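## Task

Take the sticky-note block off the desk, set it on the counter and open the gripper to release it; the robot must not topple over or be left leaning, or the goal fails.

## Robot and tools

ROBOT. TidyBot++ has one arm. Its base is 0.54 m long, 0.50 m wide and 0.38 m high and rolls on four powered casters. On top sits a single seven-joint arm with a two-finger gripper. The shoulder is 0.12 m ahead of the base centre and 0.68 m off the floor. Segment lengths: upper arm 0.42 m, forearm 0.31 m, hand 0.31 m. Two cameras exist: base_camera, and wrist_camera, which looks along the hand. A loose object may occasionally get nudged by something.

FRAMES. Base frame: origin on the floor below the base centre, x forward, y left, z up, in metres. hand_pose and hand_target are printed in this frame and mark the point between the finger pads; the hand's own z axis runs out along the fingers, and the fingers close along its y axis. The odometry frame is the base frame as it was when the scene began. base_odometry counts wheel turns only, so slip looks like travel; heading is in rad, positive to the left, -3.142 to 3.142. base_tilt is in degrees, with forward and right positive.

move. One action per call. Motion keys:
- base: an object holding translate_m (forward positive, -2 to 2 m), strafe_m (left positive, -2 to 2 m) and/or rotate_rad (counter-clockwise from above positive, -6.3 to 6.3 rad). All are offsets from where the base is, along its axes at the moment the command begins; translate and strafe combine into a single straight drive.
- joints: absolute targets in rad, keyed by name. joint_1_rad turns the whole arm about vertical, positive clockwise from above (opposite to heading), any angle. joint_2_rad shoulder, -2.249 to 2.249, 0 means upper arm vertical, positive leans forward. joint_3_rad any angle. joint_4_rad elbow, -2.579 to 2.579, 0 straight; with joint_3_rad at 3.14 negative bends the forearm forward. joint_5_rad any angle. joint_6_rad wrist, -2.099 to 2.099; negative bends the hand forward (joint_3 at 3.14, joint_5 at 0). joint_7_rad any angle; with hand down, positive is counter-clockwise from above, and 1.57 opens the fingers left and right. gripper_pos 0 (open, about 85 mm gap) to 1 (closed); gap is roughly 85 x (1 - gripper_pos) mm. Done tolerances: 0.039 for joints 1-4, 0.095 for joints 5-7, 0.03 for the gripper. Any-angle joints take the short way, so send steps under half a turn.
- target: one list of seven numbers, an absolute hand pose in the base frame: x, y, z in metres, then quaternion qw, qx, qy, qz. With target, joints may only carry gripper_pos.
- speeds: optional top speeds for this action: translate_m or strafe_m 0.05 to 0.5 m/s (state it under only one of them when both are given), rotate_rad 0.1 to 1.57 rad/s.
- cameras: list from base_camera, wrist_camera, all; omitted means all, [] means none.
- blocking: true or omitted returns when everything rests; false returns after about 0.5 s while motion continues. A later move overrides only the parts it names.
No action runs beyond 15 s; a base drive is cut at 14 s (time_out). Unknown keys make a call invalid; out-of-range values get it refused, and then later move, wait and finished_scene calls in the same reply are skipped, as they are after an unrequested stop.

wait: seconds 0 to 10, plus cameras; returns state and images, early once motions rest. stop: brakes all running motion; braked parts read stopped and may keep pressing. zoom_image: camera plus region [x0, y0, x1, y1] in pixels from the top-left, at most 504 by 504. finished_scene: scene, the number of the scene being ended; irreversible.

RESULT LINES. move says done or the worst status. base_status, joint_status, hand_status: moving, done, off_target (resting away from target, possibly still pushing), not_followed (a check withheld the targets; see joint command not followed or pose unreachable with a cause), contact_stop, time_out, torque_fault, limit_stop_at_motor_heat. For the gripper at 1, done means nothing was grasped, off_target means an object stopped the fingers. hand_target is where the joint targets would put the hand. motor_effort is percent of each motor's maximum, peak in brackets. Motor temperatures lists each arm joint; MOTOR HOT appears at 60 °C and an over-temperature stop comes at 75 °C. on_its_own reports uncommanded actions. pictures names the images in order; ARM HIT flags hard contact with the base or arm.

PRACTICE. After a target, correct by adding (wanted minus measured hand_pose) to the last target; to hold still, resend hand_target, not hand_pose. The arm sags under a load and stops a little short through friction; repeat corrections in small added steps. A hand pointing down reaches about 0.94 m high at most, only near the base. Closed fingertips stick about 20 mm past the hand point. Poses low and close in front, pointing forward, go badly and can strike the base. The arm neither slows nor steers around furniture.

AVOID. Catching the arm on things above about 0.6 m while the base moves, swinging a stretched arm sideways, or reaching far from the fold over nearby furniture can tip the robot; back away or pull the arm in to recover. Driving the arm into objects can cause torque faults (104.5 N m joints 1-4, 51.3 N m joints 5-7) that freeze the arm 10 s. Do not drop items, release them while moving, slam, push hard, squeeze hard on something still resting, or swing loads fast. Holding loads or stretching the arm long heats motors.

Each tool is called after "Call:" as a command line: name --argument value for each argument, lists and objects as JSON in quotes; but a table of rows of numbers goes row by row, as --pt "numbers of a row", without its own name.

## Session

Call:
move

Scene clock: 0.00 s.
Motor temperatures (°C): [25 30 29 24 37 32 39]
base_odometry: x=+0.000 y=+0.000 heading=+0.000
base_tilt: forward=-0.5 right=+0.3
base_status: not commanded
joint_positions: joint_1_rad=+0.026 joint_2_rad=-0.366 joint_3_rad=+3.148 joint_4_rad=-2.526 joint_5_rad=-0.025 joint_6_rad=-0.881 joint_7_rad=+1.606 gripper_pos=+0.000
joint_status: not commanded
motor_effort: joint_1_rad=+0 joint_2_rad=-1 joint_3_rad=+0 joint_4_rad=+14 joint_5_rad=+0 joint_6_rad=+2 joint_7_rad=+0
hand_pose: x=+0.2611 y=+0.0030 z=+0.5903 quat_wxyz=(-0.010, +0.999, -0.006, +0.050) (m; base frame)
hand_target: x=+0.2603 y=+0.0030 z=+0.5898 quat_wxyz=(-0.010, +0.999, -0.006, +0.049) (m; base frame)
hand_status: not commanded
pictures: base_camera, wrist_camera
Images, in order (width x height): base_camera 644x364, wrist_camera 644x476.

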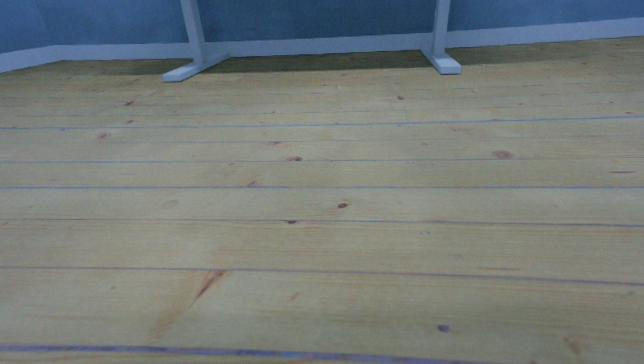

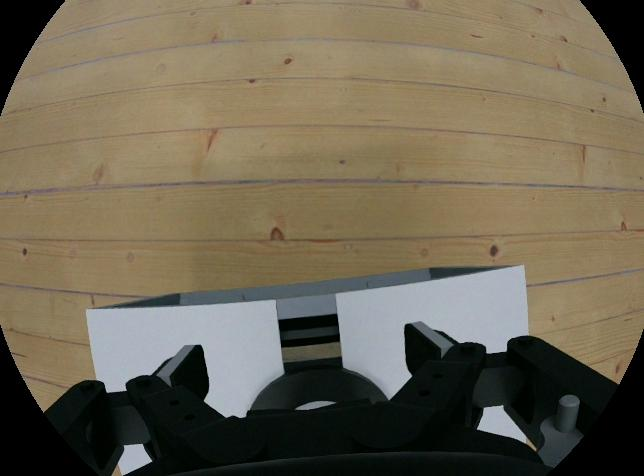

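Call:
move --joints '{"joint_2_rad": -0.4, "joint_4_rad": -1.9, "joint_6_rad": -0.4}'

Call:
move --base '{"rotate_rad": 1.57}'

Call:
move --base '{"rotate_rad": 1.57}'

Call:
move --base '{"rotate_rad": 1.57}'

Scene clock: 2.10 s.
Motor temperatures (°C): [25 30 29 24 37 32 39]
move: done
base_odometry: x=+0.000 y=+0.000 heading=+0.000
base_tilt: forward=-0.5 right=+0.3
base_status: not commanded
joint_positions: joint_1_rad=+0.026 joint_2_rad=-0.373 joint_3_rad=+3.148 joint_4_rad=-1.908 joint_5_rad=-0.025 joint_6_rad=-0.466 joint_7_rad=+1.606 gripper_pos=+0.000
joint_status: all done
motor_effort: joint_1_rad=+0(1) joint_2_rad=-9(9) joint_3_rad=+0(1) joint_4_rad=+22(22) joint_5_rad=+0(1) joint_6_rad=+9(9) joint_7_rad=+0(1)
hand_pose: x=+0.5628 y=-0.0101 z=+0.9552 quat_wxyz=(+0.006, +0.842, -0.006, +0.540) (m; base frame)
hand_target: x=+0.5633 y=-0.0107 z=+0.9910 quat_wxyz=(+0.008, +0.813, -0.006, +0.582) (m; base frame)
hand_status: not commanded
pictures: base_camera, wrist_camera
Images, in order (width x height): base_camera 644x364, wrist_camera 644x476.

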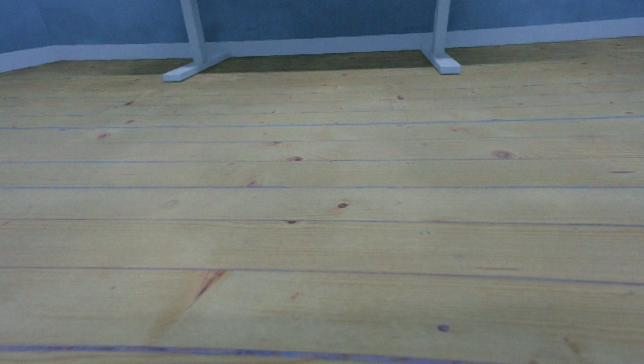

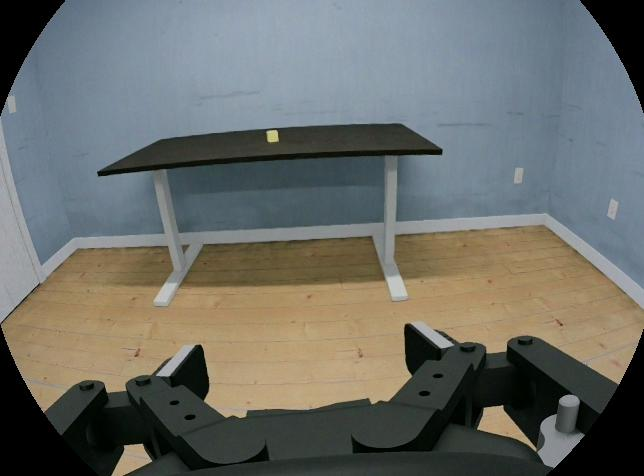

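Scene clock: 4.40 s.
Motor temperatures (°C): [25 30 29 24 37 32 39]
move: done
base_odometry: x=+0.000 y=+0.000 heading=+1.570
base_tilt: forward=-0.5 right=+0.3
base_status: done
joint_positions: joint_1_rad=+0.026 joint_2_rad=-0.373 joint_3_rad=+3.145 joint_4_rad=-1.908 joint_5_rad=-0.025 joint_6_rad=-0.460 joint_7_rad=+1.606 gripper_pos=+0.000
joint_status: not commanded
motor_effort: joint_1_rad=+0(2) joint_2_rad=-9(11) joint_3_rad=+0(2) joint_4_rad=+22(23) joint_5_rad=+0(1) joint_6_rad=+9(9) joint_7_rad=+0(1)
hand_pose: x=+0.5636 y=-0.0084 z=+0.9571 quat_wxyz=(+0.006, +0.840, -0.004, +0.543) (m; base frame)
hand_target: x=+0.5633 y=-0.0107 z=+0.9910 quat_wxyz=(+0.008, +0.813, -0.006, +0.582) (m; base frame)
hand_status: not commanded
pictures: base_camera, wrist_camera
Images, in order (width x height): base_camera 644x364, wrist_camera 644x476.

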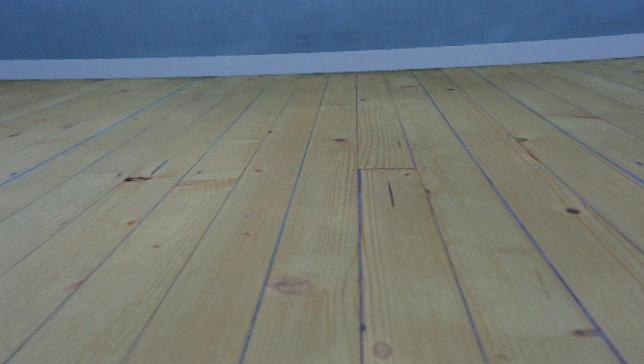

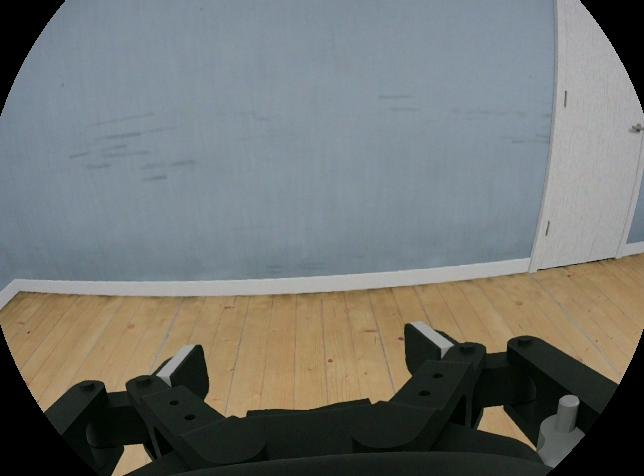

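Scene clock: 6.70 s.
Motor temperatures (°C): [25 30 29 24 37 32 39]
move: done
base_odometry: x=+0.000 y=+0.000 heading=+3.139
base_tilt: forward=-0.5 right=+0.3
base_status: done
joint_positions: joint_1_rad=+0.025 joint_2_rad=-0.373 joint_3_rad=+3.145 joint_4_rad=-1.908 joint_5_rad=-0.025 joint_6_rad=-0.459 joint_7_rad=+1.606 gripper_pos=+0.000
joint_status: not commanded
motor_effort: joint_1_rad=+1(2) joint_2_rad=-9(11) joint_3_rad=+0(2) joint_4_rad=+22(22) joint_5_rad=+0(1) joint_6_rad=+9(9) joint_7_rad=-1(1)
hand_pose: x=+0.5637 y=-0.0080 z=+0.9572 quat_wxyz=(+0.006, +0.840, -0.004, +0.543) (m; base frame)
hand_target: x=+0.5633 y=-0.0107 z=+0.9910 quat_wxyz=(+0.008, +0.813, -0.006, +0.582) (m; base frame)
hand_status: not commanded
pictures: base_camera, wrist_camera
Images, in order (width x height): base_camera 644x364, wrist_camera 644x476.

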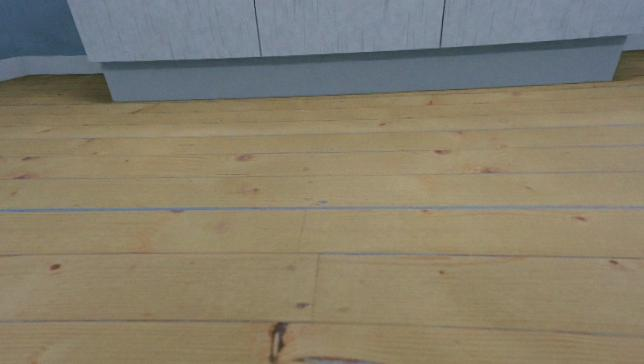

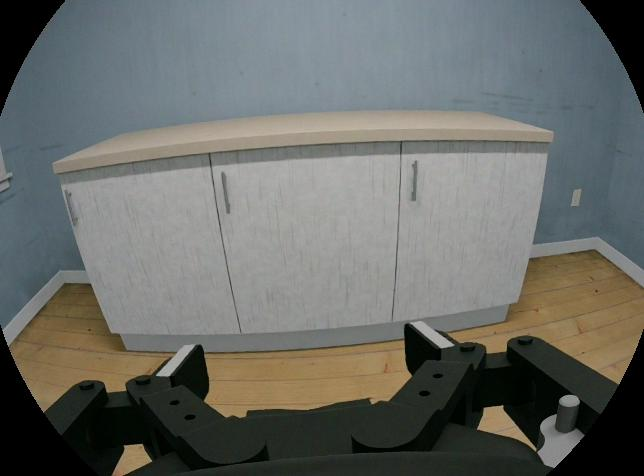

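Scene clock: 9.00 s.
Motor temperatures (°C): [25 30 29 24 37 32 39]
move: done
base_odometry: x=+0.000 y=+0.000 heading=-1.574
base_tilt: forward=-0.5 right=+0.3
base_status: done
joint_positions: joint_1_rad=+0.025 joint_2_rad=-0.373 joint_3_rad=+3.144 joint_4_rad=-1.908 joint_5_rad=-0.025 joint_6_rad=-0.459 joint_7_rad=+1.606 gripper_pos=+0.000
joint_status: not commanded
motor_effort: joint_1_rad=+0(2) joint_2_rad=-8(11) joint_3_rad=+0(2) joint_4_rad=+22(23) joint_5_rad=+0(1) joint_6_rad=+8(9) joint_7_rad=+0(1)
hand_pose: x=+0.5637 y=-0.0079 z=+0.9573 quat_wxyz=(+0.006, +0.840, -0.004, +0.543) (m; base frame)
hand_target: x=+0.5633 y=-0.0107 z=+0.9910 quat_wxyz=(+0.008, +0.813, -0.006, +0.582) (m; base frame)
hand_status: not commanded
pictures: base_camera, wrist_camera
Images, in order (width x height): base_camera 644x364, wrist_camera 644x476.

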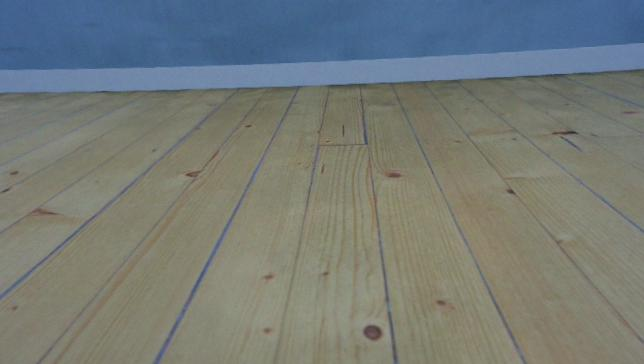

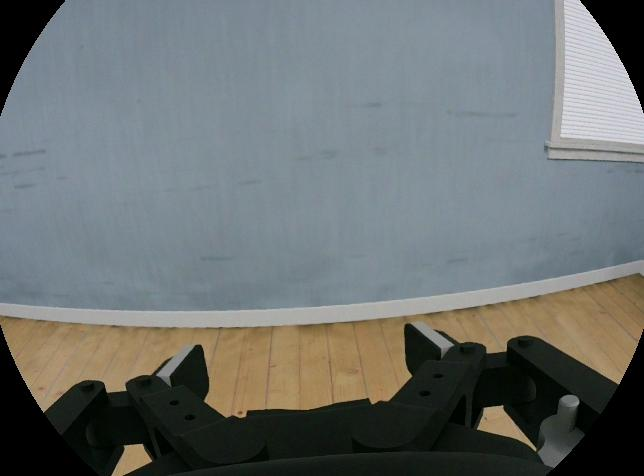

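Call:
move --base '{"rotate_rad": 1.574}' --cameras '[]'

Call:
move --base '{"translate_m": 0.5}'

Scene clock: 11.43 s.
Motor temperatures (°C): [25 30 29 24 37 32 39]
move: done
base_odometry: x=+0.000 y=+0.000 heading=-0.001
base_tilt: forward=-0.5 right=+0.3
base_status: done
joint_positions: joint_1_rad=+0.025 joint_2_rad=-0.373 joint_3_rad=+3.144 joint_4_rad=-1.908 joint_5_rad=-0.025 joint_6_rad=-0.459 joint_7_rad=+1.606 gripper_pos=+0.000
joint_status: not commanded
motor_effort: joint_1_rad=+1(2) joint_2_rad=-9(11) joint_3_rad=+0(3) joint_4_rad=+22(23) joint_5_rad=+0(1) joint_6_rad=+9(9) joint_7_rad=+0(1)
hand_pose: x=+0.5637 y=-0.0078 z=+0.9574 quat_wxyz=(+0.006, +0.840, -0.004, +0.543) (m; base frame)
hand_target: x=+0.5633 y=-0.0107 z=+0.9910 quat_wxyz=(+0.008, +0.813, -0.006, +0.582) (m; base frame)
hand_status: not commanded
pictures: none
No camera images: "cameras" was empty.

Scene clock: 13.80 s.
Motor temperatures (°C): [25 30 29 24 37 32 39]
move: done
base_odometry: x=+0.500 y=+0.000 heading=+0.000
base_tilt: forward=-0.5 right=+0.3
base_status: done
joint_positions: joint_1_rad=+0.025 joint_2_rad=-0.384 joint_3_rad=+3.144 joint_4_rad=-1.907 joint_5_rad=-0.025 joint_6_rad=-0.457 joint_7_rad=+1.606 gripper_pos=+0.000
joint_status: not commanded
motor_effort: joint_1_rad=+0(1) joint_2_rad=-8(13) joint_3_rad=+0(1) joint_4_rad=+22(23) joint_5_rad=+0(1) joint_6_rad=+9(9) joint_7_rad=+0(1)
hand_pose: x=+0.5608 y=-0.0078 z=+0.9629 quat_wxyz=(+0.006, +0.836, -0.004, +0.548) (m; base frame)
hand_target: x=+0.5633 y=-0.0107 z=+0.9910 quat_wxyz=(+0.008, +0.813, -0.006, +0.582) (m; base frame)
hand_status: not commanded
pictures: base_camera, wrist_camera
Images, in order (width x height): base_camera 644x364, wrist_camera 644x476.

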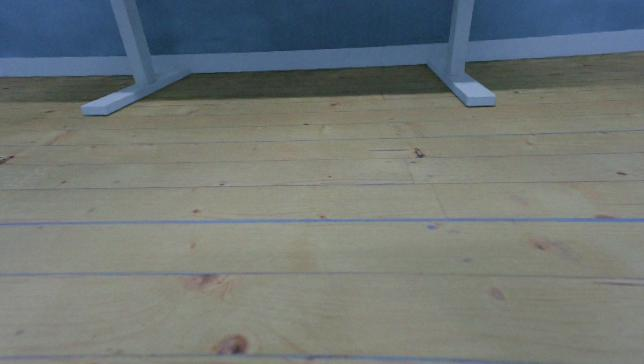

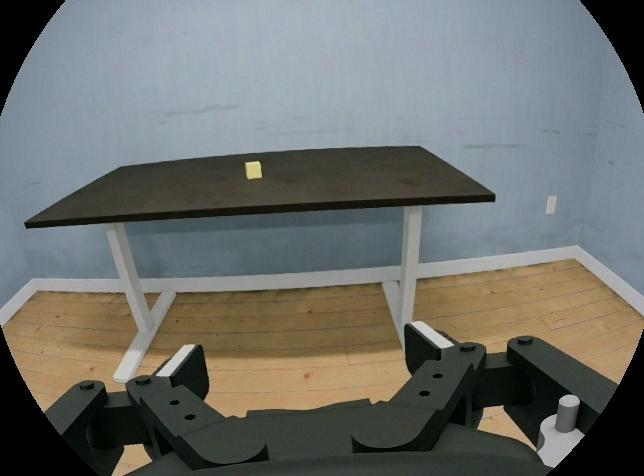

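Call:
move --base '{"translate_m": 0.6, "strafe_m":0.15}'

Scene clock: 16.53 s.
Motor temperatures (°C): [25 30 29 24 37 32 39]
move: done
base_odometry: x=+1.100 y=+0.149 heading=-0.001
base_tilt: forward=-0.5 right=+0.3
base_status: done
joint_positions: joint_1_rad=+0.025 joint_2_rad=-0.388 joint_3_rad=+3.144 joint_4_rad=-1.907 joint_5_rad=-0.025 joint_6_rad=-0.457 joint_7_rad=+1.606 gripper_pos=+0.000
joint_status: not commanded
motor_effort: joint_1_rad=+0(1) joint_2_rad=-8(11) joint_3_rad=+0(1) joint_4_rad=+22(23) joint_5_rad=+0(1) joint_6_rad=+9(9) joint_7_rad=+0(1)
hand_pose: x=+0.5599 y=-0.0077 z=+0.9646 quat_wxyz=(+0.006, +0.835, -0.004, +0.550) (m; base frame)
hand_target: x=+0.5633 y=-0.0107 z=+0.9910 quat_wxyz=(+0.008, +0.813, -0.006, +0.582) (m; base frame)
hand_status: not commanded
pictures: base_camera, wrist_camera
Images, in order (width x height): base_camera 644x364, wrist_camera 644x476.

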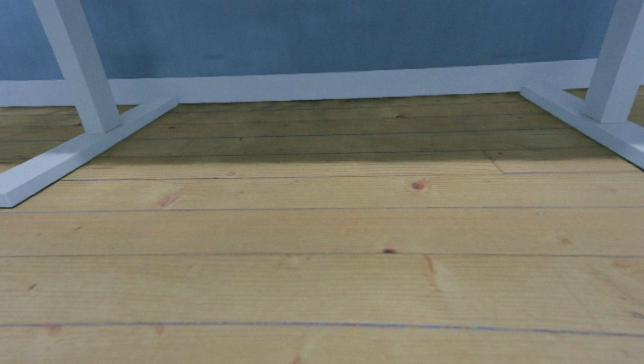

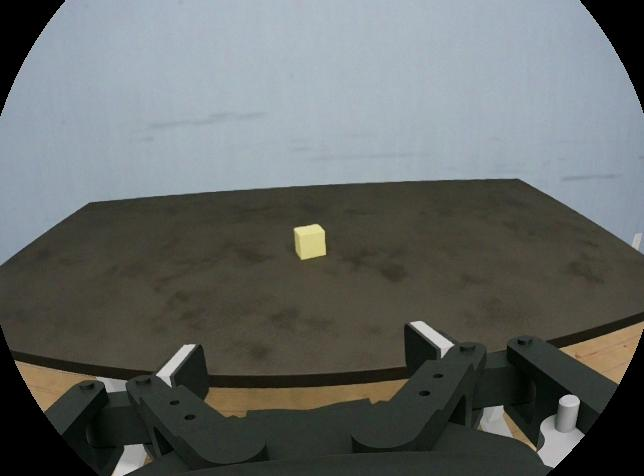

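Call:
move --target '[0.48, 0, 0.93, 0, 0.9914, 0, 0.1305]'

Scene clock: 19.13 s.
Motor temperatures (°C): [25 30 29 24 37 32 39]
move: done
base_odometry: x=+1.100 y=+0.149 heading=-0.001
base_tilt: forward=-0.5 right=+0.3
base_status: not commanded
joint_positions: joint_1_rad=-0.007 joint_2_rad=-0.038 joint_3_rad=+3.154 joint_4_rad=-1.180 joint_5_rad=-0.025 joint_6_rad=-1.656 joint_7_rad=+1.604 gripper_pos=+0.000
joint_status: not commanded
motor_effort: joint_1_rad=+0(1) joint_2_rad=-16(18) joint_3_rad=-1(1) joint_4_rad=+18(24) joint_5_rad=+0(1) joint_6_rad=+4(9) joint_7_rad=-1(1)
hand_pose: x=+0.4940 y=+0.0069 z=+0.9400 quat_wxyz=(-0.009, +0.985, +0.017, +0.171) (m; base frame)
hand_target: x=+0.4800 y=+0.0000 z=+0.9300 quat_wxyz=(+0.000, +0.991, +0.000, +0.131) (m; base frame)
hand_status: done (0.019 m and 5.2 deg from the pose sent, 0.087 m and 51.8 deg at the start)
pictures: base_camera, wrist_camera
Images, in order (width x height): base_camera 644x364, wrist_camera 644x476.

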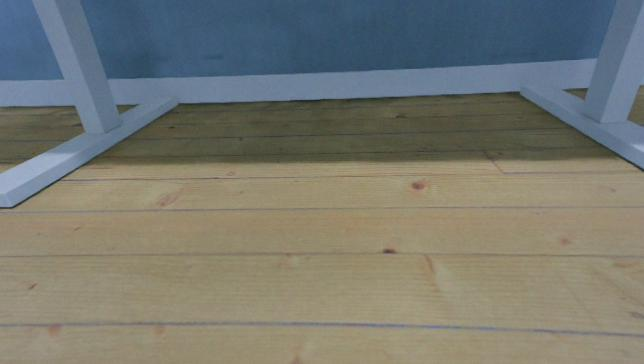

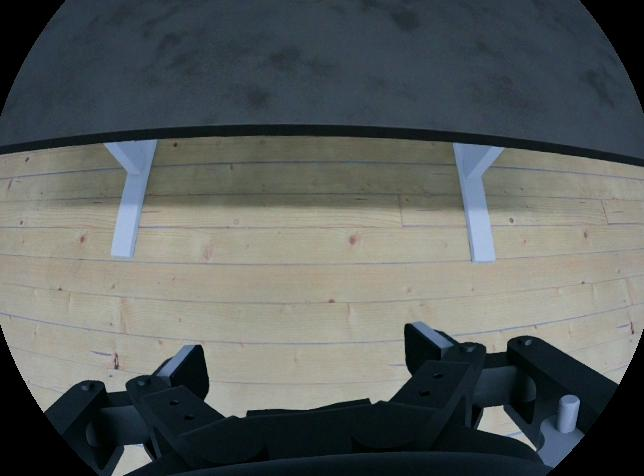

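Call:
move --base '{"translate_m": 0.3}' --speeds '{"translate_m": 0.3}'

Scene clock: 21.17 s.
Motor temperatures (°C): [25 30 29 24 37 32 39]
move: done
base_odometry: x=+1.401 y=+0.149 heading=+0.000
base_tilt: forward=-0.5 right=+0.3
base_status: done
joint_positions: joint_1_rad=-0.007 joint_2_rad=-0.023 joint_3_rad=+3.154 joint_4_rad=-1.178 joint_5_rad=-0.025 joint_6_rad=-1.662 joint_7_rad=+1.604 gripper_pos=+0.000
joint_status: not commanded
motor_effort: joint_1_rad=+0(1) joint_2_rad=-18(20) joint_3_rad=-1(1) joint_4_rad=+18(18) joint_5_rad=+0(1) joint_6_rad=+4(5) joint_7_rad=+0(1)
hand_pose: x=+0.4963 y=+0.0070 z=+0.9344 quat_wxyz=(-0.009, +0.987, +0.017, +0.162) (m; base frame)
hand_target: x=+0.4800 y=+0.0000 z=+0.9300 quat_wxyz=(+0.000, +0.991, +0.000, +0.131) (m; base frame)
hand_status: not commanded
pictures: base_camera, wrist_camera
Images, in order (width x height): base_camera 644x364, wrist_camera 644x476.

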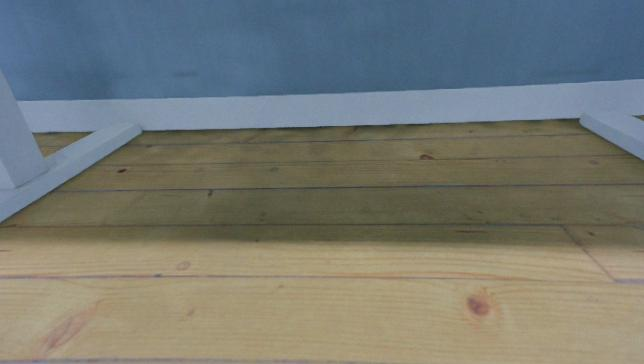

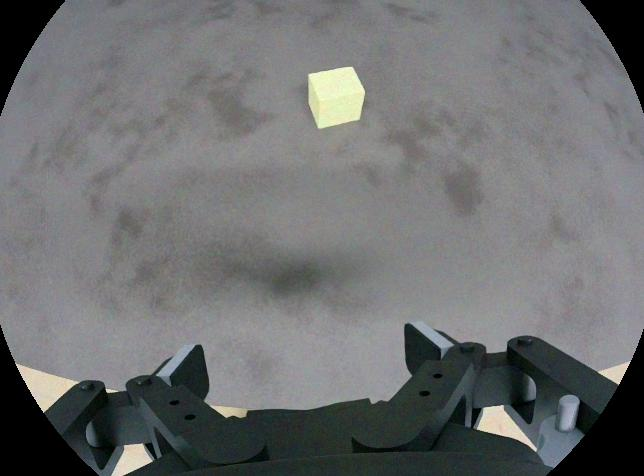

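Call:
move --base '{"translate_m": 0.12}' --speeds '{"translate_m": 0.2}' --target '[0.58, -0.02, 0.92, 0, 0.9848, 0, 0.1736]'

Scene clock: 22.83 s.
Motor temperatures (°C): [24 30 29 24 37 32 39]
move: done
base_odometry: x=+1.521 y=+0.149 heading=+0.000
base_tilt: forward=-0.5 right=+0.3
base_status: done
joint_positions: joint_1_rad=+0.009 joint_2_rad=+0.160 joint_3_rad=+3.180 joint_4_rad=-1.060 joint_5_rad=-0.025 joint_6_rad=-1.639 joint_7_rad=+1.607 gripper_pos=+0.000
joint_status: not commanded
motor_effort: joint_1_rad=+1(1) joint_2_rad=-24(31) joint_3_rad=-1(1) joint_4_rad=+18(19) joint_5_rad=-1(1) joint_6_rad=+3(5) joint_7_rad=+0(1)
hand_pose: x=+0.5683 y=-0.0108 z=+0.9063 quat_wxyz=(-0.003, +0.990, -0.002, +0.141) (m; base frame)
hand_target: x=+0.5800 y=-0.0200 z=+0.9200 quat_wxyz=(+0.000, +0.985, +0.000, +0.174) (m; base frame)
hand_status: done (0.020 m and 3.8 deg from the pose sent, 0.089 m and 2.6 deg at the start)
pictures: base_camera, wrist_camera
Images, in order (width x height): base_camera 644x364, wrist_camera 644x476.

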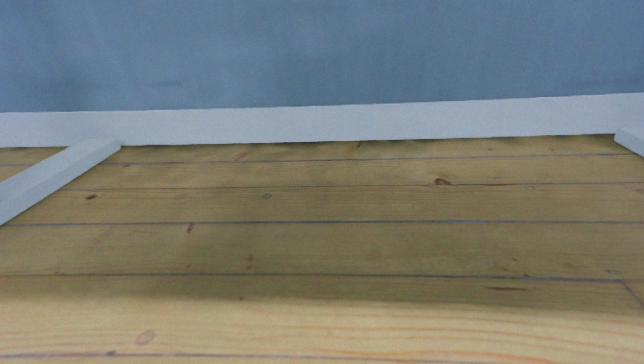

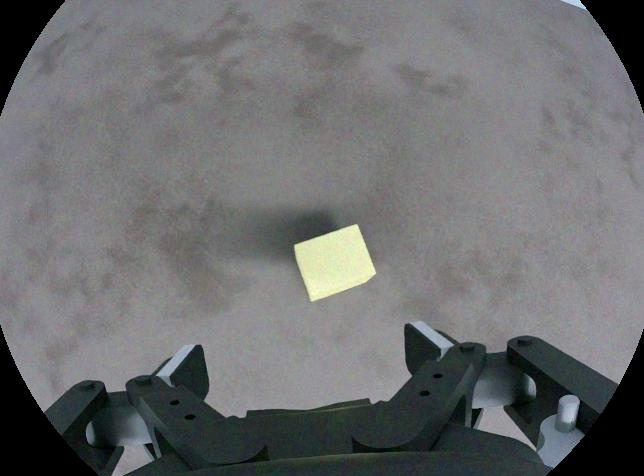

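Call:
move --target '[0.635, -0.03, 0.86, 0, 0.9914, 0.1305, 0]'

Scene clock: 25.57 s.
Motor temperatures (°C): [24 30 29 24 37 32 39]
move: done
base_odometry: x=+1.521 y=+0.149 heading=+0.000
base_tilt: forward=-0.5 right=+0.3
base_status: not commanded
joint_positions: joint_1_rad=+0.042 joint_2_rad=+0.591 joint_3_rad=+3.167 joint_4_rad=-0.524 joint_5_rad=-0.025 joint_6_rad=-1.966 joint_7_rad=+1.856 gripper_pos=+0.000
joint_status: not commanded
motor_effort: joint_1_rad=+1(1) joint_2_rad=-38(41) joint_3_rad=-1(1) joint_4_rad=+16(19) joint_5_rad=+0(1) joint_6_rad=+2(4) joint_7_rad=+0(1)
hand_pose: x=+0.6543 y=-0.0229 z=+0.8586 quat_wxyz=(+0.001, +0.993, +0.116, +0.030) (m; base frame)
hand_target: x=+0.6350 y=-0.0300 z=+0.8600 quat_wxyz=(+0.000, +0.991, +0.131, +0.000) (m; base frame)
hand_status: done (0.021 m and 3.9 deg from the pose sent, 0.083 m and 22.2 deg at the start)
pictures: base_camera, wrist_camera
Images, in order (width x height): base_camera 644x364, wrist_camera 644x476.

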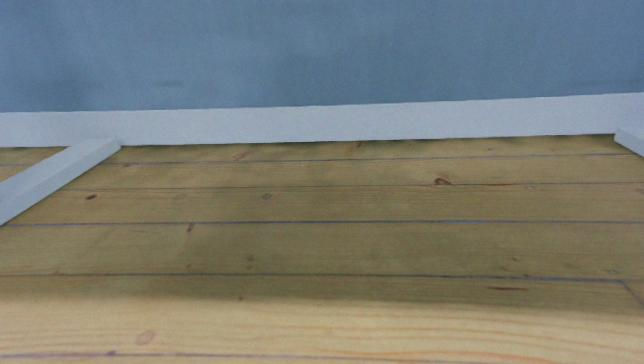

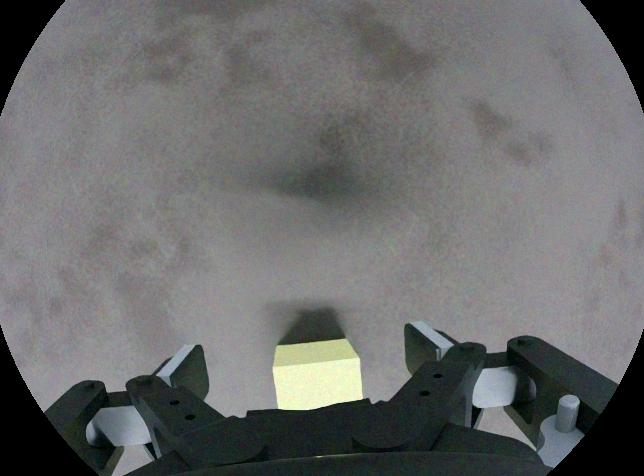

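Call:
move --target '[0.603, -0.036, 0.86, 0, 0.9914, 0.1305, 0]'

Call:
move --target '[0.603, -0.036, 0.82, 0, 0.9914, 0.1305, 0]'

Scene clock: 27.00 s.
Motor temperatures (°C): [24 30 29 24 37 32 39]
move: done
base_odometry: x=+1.521 y=+0.149 heading=+0.000
base_tilt: forward=-0.5 right=+0.3
base_status: not commanded
joint_positions: joint_1_rad=+0.060 joint_2_rad=+0.508 joint_3_rad=+3.162 joint_4_rad=-0.695 joint_5_rad=-0.025 joint_6_rad=-1.967 joint_7_rad=+1.872 gripper_pos=+0.000
joint_status: not commanded
motor_effort: joint_1_rad=+0(1) joint_2_rad=-36(39) joint_3_rad=-1(1) joint_4_rad=+16(17) joint_5_rad=+0(1) joint_6_rad=+1(2) joint_7_rad=+0(1)
hand_pose: x=+0.6078 y=-0.0280 z=+0.8511 quat_wxyz=(-0.009, +0.993, +0.116, -0.013) (m; base frame)
hand_target: x=+0.6030 y=-0.0360 z=+0.8600 quat_wxyz=(+0.000, +0.991, +0.131, +0.000) (m; base frame)
hand_status: done (0.013 m and 2.5 deg from the pose sent, 0.053 m and 3.9 deg at the start)
pictures: base_camera, wrist_camera
Images, in order (width x height): base_camera 644x364, wrist_camera 644x476.

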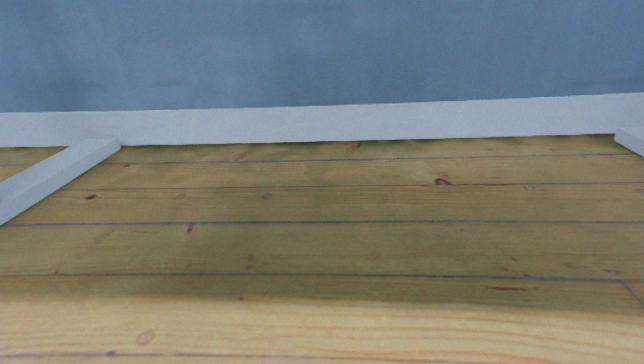

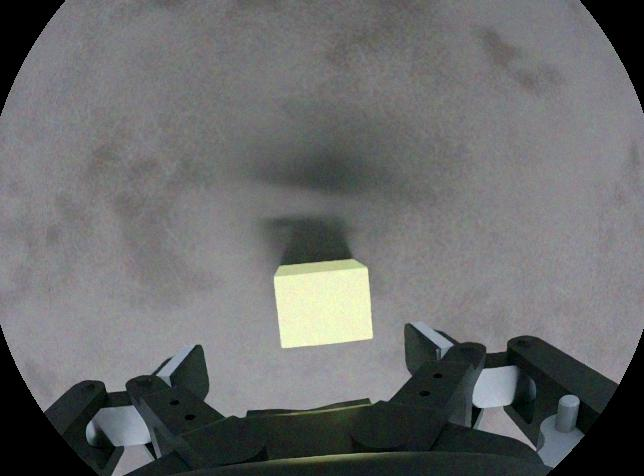

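Scene clock: 28.17 s.
Motor temperatures (°C): [24 30 29 24 37 32 39]
move: done
base_odometry: x=+1.521 y=+0.149 heading=+0.000
base_tilt: forward=-0.5 right=+0.3
base_status: not commanded
joint_positions: joint_1_rad=+0.060 joint_2_rad=+0.477 joint_3_rad=+3.159 joint_4_rad=-0.891 joint_5_rad=-0.025 joint_6_rad=-1.859 joint_7_rad=+1.872 gripper_pos=+0.000
joint_status: not commanded
motor_effort: joint_1_rad=+0(1) joint_2_rad=-35(36) joint_3_rad=-1(1) joint_4_rad=+16(17) joint_5_rad=-1(1) joint_6_rad=+0(1) joint_7_rad=+0(1)
hand_pose: x=+0.5932 y=-0.0260 z=+0.8089 quat_wxyz=(-0.016, +0.992, +0.115, -0.040) (m; base frame)
hand_target: x=+0.6030 y=-0.0360 z=+0.8200 quat_wxyz=(+0.000, +0.991, +0.131, +0.000) (m; base frame)
hand_status: done (0.018 m and 5.2 deg from the pose sent, 0.032 m and 2.5 deg at the start)
pictures: base_camera, wrist_camera
Images, in order (width x height): base_camera 644x364, wrist_camera 644x476.

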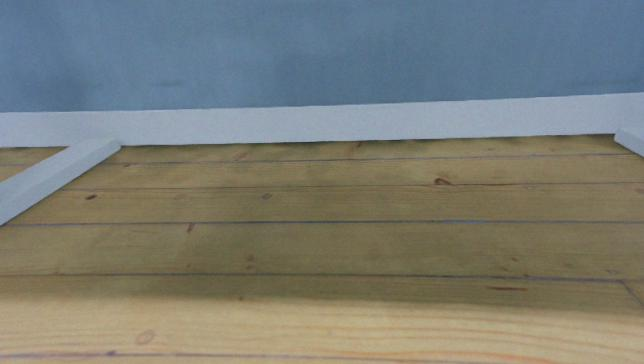

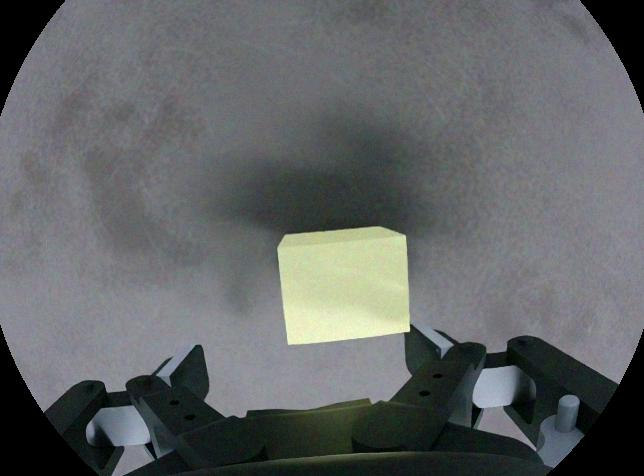

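Call:
move --target '[0.6185, -0.0455, 0.82, 0.012, 0.9908, 0.1305, 0.03]' --cameras '["wrist_camera"]'

Scene clock: 29.13 s.
Motor temperatures (°C): [24 30 29 24 37 32 39]
move: done
base_odometry: x=+1.521 y=+0.149 heading=+0.000
base_tilt: forward=-0.5 right=+0.3
base_status: not commanded
joint_positions: joint_1_rad=+0.069 joint_2_rad=+0.463 joint_3_rad=+3.159 joint_4_rad=-0.913 joint_5_rad=-0.023 joint_6_rad=-1.776 joint_7_rad=+1.887 gripper_pos=+0.000
joint_status: not commanded
motor_effort: joint_1_rad=+0(1) joint_2_rad=-35(35) joint_3_rad=-1(1) joint_4_rad=+17(17) joint_5_rad=+0(1) joint_6_rad=+1(1) joint_7_rad=+0(1)
hand_pose: x=+0.6113 y=-0.0320 z=+0.8080 quat_wxyz=(-0.009, +0.993, +0.118, -0.004) (m; base frame)
hand_target: x=+0.6185 y=-0.0455 z=+0.8200 quat_wxyz=(+0.012, +0.991, +0.131, +0.030) (m; base frame)
hand_status: done (0.019 m and 4.7 deg from the pose sent, 0.034 m and 8.8 deg at the start)
pictures: wrist_camera
Images, in order (width x height): wrist_camera 644x476.

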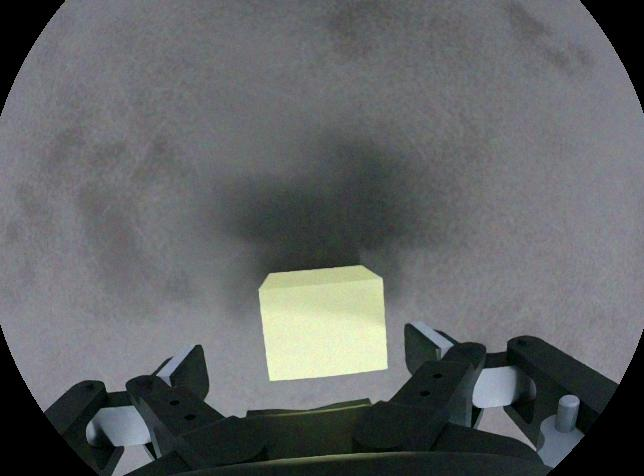

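Call:
move --target '[0.6185, -0.053, 0.795, 0.012, 0.989, 0.143, 0.03]' --cameras '["wrist_camera"]'

Scene clock: 44.47 s.
Motor temperatures (°C): [24 30 28 24 37 32 38]
move: done
base_odometry: x=+1.521 y=+0.149 heading=+0.000
base_tilt: forward=-0.5 right=+0.3
base_status: not commanded
joint_positions: joint_1_rad=+0.086 joint_2_rad=+0.451 joint_3_rad=+3.159 joint_4_rad=-1.009 joint_5_rad=-0.023 joint_6_rad=-1.700 joint_7_rad=+1.924 gripper_pos=+0.000
joint_status: not commanded
motor_effort: joint_1_rad=+0(1) joint_2_rad=-34(37) joint_3_rad=-1(2) joint_4_rad=+17(18) joint_5_rad=+0(1) joint_6_rad=+1(1) joint_7_rad=+0(1)
hand_pose: x=+0.6077 y=-0.0403 z=+0.7843 quat_wxyz=(-0.010, +0.992, +0.127, -0.007) (m; base frame)
hand_target: x=+0.6185 y=-0.0530 z=+0.7950 quat_wxyz=(+0.012, +0.989, +0.143, +0.030) (m; base frame)
hand_status: done (0.020 m and 5.2 deg from the pose sent, 0.026 m and 5.4 deg at the start)
pictures: wrist_camera
Images, in order (width x height): wrist_camera 644x476.

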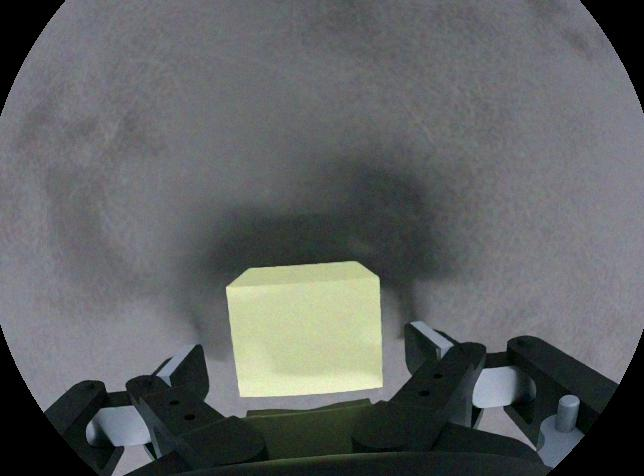

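Call:
move --target '[0.6185, -0.053, 0.772, 0.012, 0.989, 0.143, 0.03]' --cameras '["wrist_camera"]'

Scene clock: 45.43 s.
Motor temperatures (°C): [24 30 28 24 37 32 38]
move: done
base_odometry: x=+1.521 y=+0.149 heading=+0.000
base_tilt: forward=-0.5 right=+0.3
base_status: not commanded
joint_positions: joint_1_rad=+0.086 joint_2_rad=+0.432 joint_3_rad=+3.158 joint_4_rad=-1.079 joint_5_rad=-0.023 joint_6_rad=-1.625 joint_7_rad=+1.925 gripper_pos=+0.000
joint_status: not commanded
motor_effort: joint_1_rad=+1(2) joint_2_rad=-31(34) joint_3_rad=-1(2) joint_4_rad=+16(17) joint_5_rad=+0(1) joint_6_rad=+1(1) joint_7_rad=-1(1)
hand_pose: x=+0.6095 y=-0.0401 z=+0.7715 quat_wxyz=(-0.007, +0.992, +0.127, +0.005) (m; base frame)
hand_target: x=+0.6185 y=-0.0530 z=+0.7720 quat_wxyz=(+0.012, +0.989, +0.143, +0.030) (m; base frame)
hand_status: done (0.016 m and 4.1 deg from the pose sent, 0.021 m and 5.2 deg at the start)
pictures: wrist_camera
Images, in order (width x height): wrist_camera 644x476.

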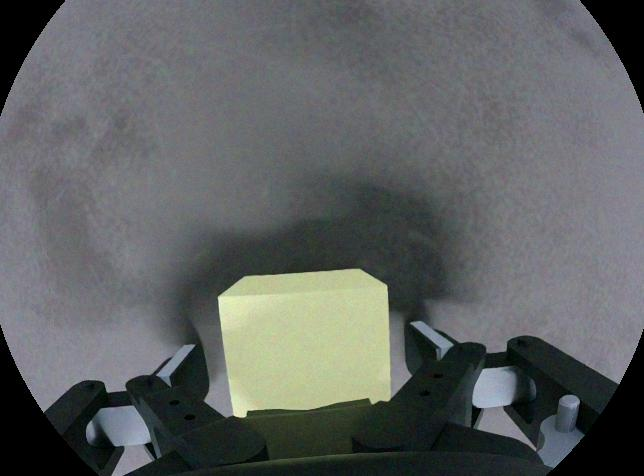

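Call:
move --joints '{"gripper_pos": 0.45}' --cameras '["wrist_camera"]'

Scene clock: 46.30 s.
Motor temperatures (°C): [24 30 28 24 37 32 38]
move: done
base_odometry: x=+1.521 y=+0.149 heading=+0.000
base_tilt: forward=-0.5 right=+0.3
base_status: not commanded
joint_positions: joint_1_rad=+0.091 joint_2_rad=+0.412 joint_3_rad=+3.153 joint_4_rad=-1.079 joint_5_rad=-0.018 joint_6_rad=-1.618 joint_7_rad=+1.925 gripper_pos=+0.450
joint_status: all done
motor_effort: joint_1_rad=+1(1) joint_2_rad=-27(31) joint_3_rad=+0(2) joint_4_rad=+14(15) joint_5_rad=+0(2) joint_6_rad=+2(2) joint_7_rad=+0(1)
hand_pose: x=+0.6094 y=-0.0426 z=+0.7812 quat_wxyz=(-0.003, +0.992, +0.126, +0.017) (m; base frame)
hand_target: x=+0.6185 y=-0.0530 z=+0.7720 quat_wxyz=(+0.012, +0.989, +0.143, +0.030) (m; base frame)
hand_status: not commanded
pictures: wrist_camera
Images, in order (width x height): wrist_camera 644x476.

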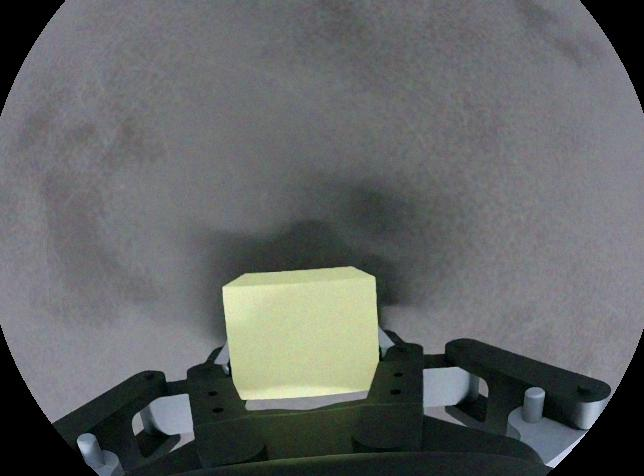

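Call:
move --target '[0.6185, -0.053, 0.785, 0.012, 0.989, 0.143, 0.03]' --cameras '[]'

Call:
move --joints '{"gripper_pos": 0.6}' --cameras '["wrist_camera"]'

Scene clock: 50.57 s.
Motor temperatures (°C): [24 30 28 24 37 32 38]
move: done
base_odometry: x=+1.521 y=+0.149 heading=+0.000
base_tilt: forward=-0.5 right=+0.3
base_status: not commanded
joint_positions: joint_1_rad=+0.091 joint_2_rad=+0.417 joint_3_rad=+3.153 joint_4_rad=-1.071 joint_5_rad=-0.018 joint_6_rad=-1.618 joint_7_rad=+1.925 gripper_pos=+0.450
joint_status: not commanded
motor_effort: joint_1_rad=+0(1) joint_2_rad=-33(34) joint_3_rad=-1(1) joint_4_rad=+17(18) joint_5_rad=+0(1) joint_6_rad=+1(2) joint_7_rad=-1(1)
hand_pose: x=+0.6119 y=-0.0429 z=+0.7816 quat_wxyz=(-0.002, +0.992, +0.127, +0.019) (m; base frame)
hand_target: x=+0.6185 y=-0.0530 z=+0.7850 quat_wxyz=(+0.012, +0.989, +0.143, +0.030) (m; base frame)
hand_status: done (0.013 m and 2.8 deg from the pose sent, 0.014 m and 2.9 deg at the start)
pictures: none
No camera images: "cameras" was empty.

Scene clock: 51.13 s.
Motor temperatures (°C): [24 30 28 24 37 32 38]
move: off_target
base_odometry: x=+1.521 y=+0.149 heading=+0.000
base_tilt: forward=-0.5 right=+0.3
base_status: not commanded
joint_positions: joint_1_rad=+0.091 joint_2_rad=+0.416 joint_3_rad=+3.153 joint_4_rad=-1.069 joint_5_rad=-0.018 joint_6_rad=-1.618 joint_7_rad=+1.925 gripper_pos=+0.508
joint_status: gripper_pos off_target (ended at +0.508, target +0.600)
motor_effort: joint_1_rad=+0(1) joint_2_rad=-32(34) joint_3_rad=-1(1) joint_4_rad=+17(18) joint_5_rad=+0(1) joint_6_rad=+2(3) joint_7_rad=+0(1)
hand_pose: x=+0.6125 y=-0.0429 z=+0.7825 quat_wxyz=(-0.002, +0.992, +0.127, +0.020) (m; base frame)
hand_target: x=+0.6185 y=-0.0530 z=+0.7850 quat_wxyz=(+0.012, +0.989, +0.143, +0.030) (m; base frame)
hand_status: not commanded
pictures: wrist_camera
Images, in order (width x height): wrist_camera 644x476.

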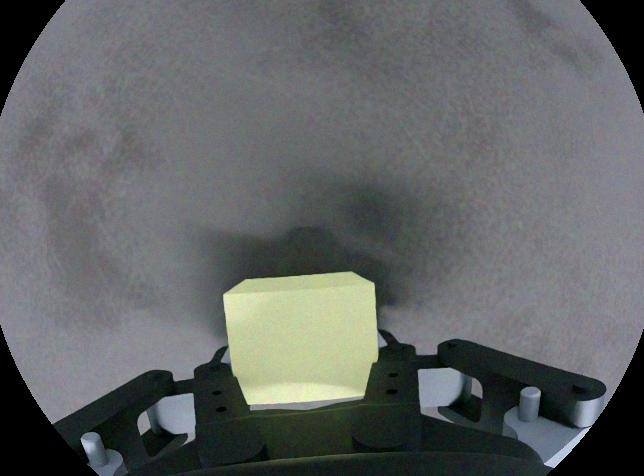

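Call:
move --joints '{"gripper_pos": 0.75}' --cameras '[]'

Call:
move --target '[0.57, -0.053, 0.93, 0, 0.992, 0.126, 0.02]' --cameras '["wrist_camera"]'

Call:
move --base '{"translate_m": -0.6}' --cameras '["wrist_camera"]'

Scene clock: 51.77 s.
Motor temperatures (°C): [24 30 28 24 37 32 38]
move: off_target
base_odometry: x=+1.521 y=+0.149 heading=+0.000
base_tilt: forward=-0.5 right=+0.3
base_status: not commanded
joint_positions: joint_1_rad=+0.091 joint_2_rad=+0.416 joint_3_rad=+3.153 joint_4_rad=-1.069 joint_5_rad=-0.018 joint_6_rad=-1.618 joint_7_rad=+1.925 gripper_pos=+0.508
joint_status: gripper_pos off_target (ended at +0.508, target +0.750)
motor_effort: joint_1_rad=+0(1) joint_2_rad=-32(33) joint_3_rad=-1(1) joint_4_rad=+17(17) joint_5_rad=+0(1) joint_6_rad=+2(2) joint_7_rad=+0(1)
hand_pose: x=+0.6125 y=-0.0429 z=+0.7825 quat_wxyz=(-0.002, +0.992, +0.127, +0.020) (m; base frame)
hand_target: x=+0.6185 y=-0.0530 z=+0.7850 quat_wxyz=(+0.012, +0.989, +0.143, +0.030) (m; base frame)
hand_status: not commanded
pictures: none
No camera images: "cameras" was empty.

Scene clock: 53.87 s.
Motor temperatures (°C): [24 30 28 24 37 32 38]
move: off_target
base_odometry: x=+1.521 y=+0.149 heading=+0.000
base_tilt: forward=-0.5 right=+0.3
base_status: not commanded
joint_positions: joint_1_rad=+0.107 joint_2_rad=+0.443 joint_3_rad=+3.153 joint_4_rad=-0.514 joint_5_rad=-0.018 joint_6_rad=-2.041 joint_7_rad=+1.925 gripper_pos=+0.508
joint_status: not commanded
motor_effort: joint_1_rad=+0(1) joint_2_rad=-33(37) joint_3_rad=-1(1) joint_4_rad=+15(19) joint_5_rad=+0(1) joint_6_rad=+2(3) joint_7_rad=+0(1)
hand_pose: x=+0.5985 y=-0.0489 z=+0.9350 quat_wxyz=(+0.012, +0.990, +0.123, +0.071) (m; base frame)
hand_target: x=+0.5813 y=-0.0544 z=+0.9307 quat_wxyz=(+0.005, +0.991, +0.126, +0.038) (m; base frame)
hand_status: off_target (0.029 m and 6.0 deg from the pose sent, 0.154 m and 0.2 deg at the start; a joint's target at an end of its range on 46 of 46 steps)
pictures: wrist_camera
Images, in order (width x height): wrist_camera 644x476.

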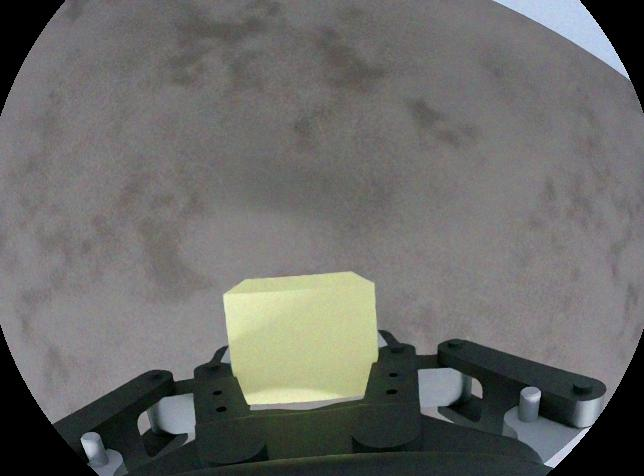

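Scene clock: 56.60 s.
Motor temperatures (°C): [24 30 28 24 37 32 38]
move: done
base_odometry: x=+0.920 y=+0.149 heading=+0.001
base_tilt: forward=-0.5 right=+0.3
base_status: done
joint_positions: joint_1_rad=+0.113 joint_2_rad=+0.463 joint_3_rad=+3.153 joint_4_rad=-0.512 joint_5_rad=-0.018 joint_6_rad=-2.051 joint_7_rad=+1.925 gripper_pos=+0.508
joint_status: not commanded
motor_effort: joint_1_rad=+1(3) joint_2_rad=-33(38) joint_3_rad=-1(2) joint_4_rad=+15(16) joint_5_rad=+0(1) joint_6_rad=+2(3) joint_7_rad=-1(1)
hand_pose: x=+0.6004 y=-0.0523 z=+0.9254 quat_wxyz=(+0.009, +0.991, +0.119, +0.057) (m; base frame)
hand_target: x=+0.5813 y=-0.0544 z=+0.9307 quat_wxyz=(+0.005, +0.991, +0.126, +0.038) (m; base frame)
hand_status: not commanded
pictures: wrist_camera
Images, in order (width x height): wrist_camera 644x476.

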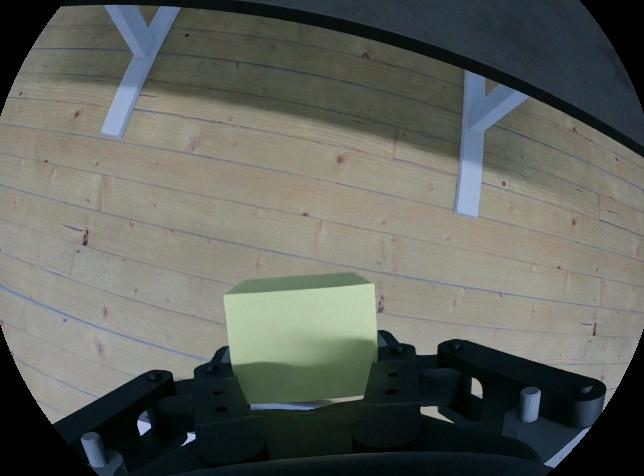

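Call:
move --base '{"rotate_rad": 3.14}' --joints '{"joint_1_rad": 0.0, "joint_2_rad": -0.4, "joint_4_rad": -1.7, "joint_6_rad": -0.8}' --cameras '["wrist_camera"]'

Call:
move --base '{"translate_m": 0.7}'

Scene clock: 60.03 s.
Motor temperatures (°C): [24 30 28 24 37 32 38]
move: done
base_odometry: x=+0.920 y=+0.149 heading=+3.140
base_tilt: forward=-0.5 right=+0.3
base_status: done
joint_positions: joint_1_rad=+0.009 joint_2_rad=-0.367 joint_3_rad=+3.153 joint_4_rad=-1.679 joint_5_rad=-0.018 joint_6_rad=-0.866 joint_7_rad=+1.925 gripper_pos=+0.508
joint_status: all done
motor_effort: joint_1_rad=+1(3) joint_2_rad=-8(36) joint_3_rad=+0(3) joint_4_rad=+22(23) joint_5_rad=+0(2) joint_6_rad=+9(9) joint_7_rad=+0(1)
hand_pose: x=+0.5274 y=-0.0037 z=+0.9774 quat_wxyz=(+0.076, +0.874, +0.145, +0.457) (m; base frame)
hand_target: x=+0.5269 y=-0.0016 z=+0.9964 quat_wxyz=(+0.084, +0.854, +0.153, +0.490) (m; base frame)
hand_status: not commanded
pictures: wrist_camera
Images, in order (width x height): wrist_camera 644x476.

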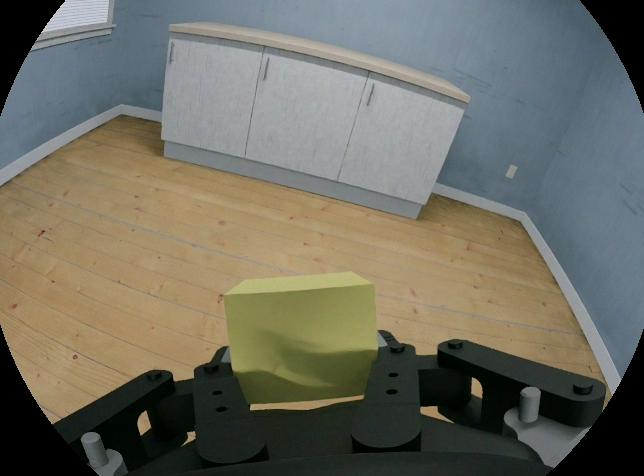

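Scene clock: 62.80 s.
Motor temperatures (°C): [24 30 28 24 37 32 38]
move: done
base_odometry: x=+0.220 y=+0.150 heading=+3.141
base_tilt: forward=-0.5 right=+0.3
base_status: done
joint_positions: joint_1_rad=+0.009 joint_2_rad=-0.383 joint_3_rad=+3.153 joint_4_rad=-1.681 joint_5_rad=-0.018 joint_6_rad=-0.862 joint_7_rad=+1.925 gripper_pos=+0.508
joint_status: not commanded
motor_effort: joint_1_rad=+0(1) joint_2_rad=-7(12) joint_3_rad=+0(1) joint_4_rad=+22(23) joint_5_rad=+0(1) joint_6_rad=+9(9) joint_7_rad=+0(1)
hand_pose: x=+0.5235 y=-0.0036 z=+0.9839 quat_wxyz=(+0.077, +0.870, +0.144, +0.465) (m; base frame)
hand_target: x=+0.5269 y=-0.0016 z=+0.9964 quat_wxyz=(+0.084, +0.854, +0.153, +0.490) (m; base frame)
hand_status: not commanded
pictures: base_camera, wrist_camera
Images, in order (width x height): base_camera 644x364, wrist_camera 644x476.

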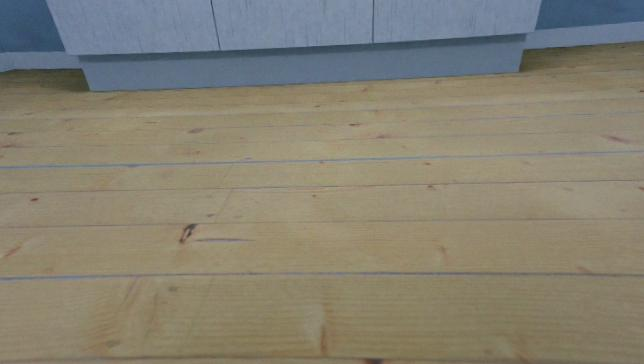

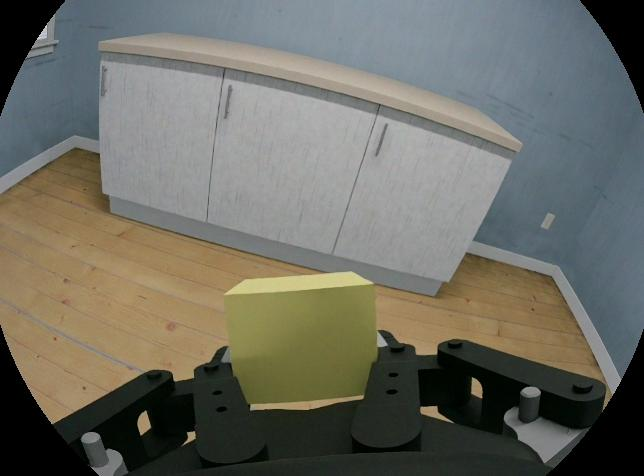

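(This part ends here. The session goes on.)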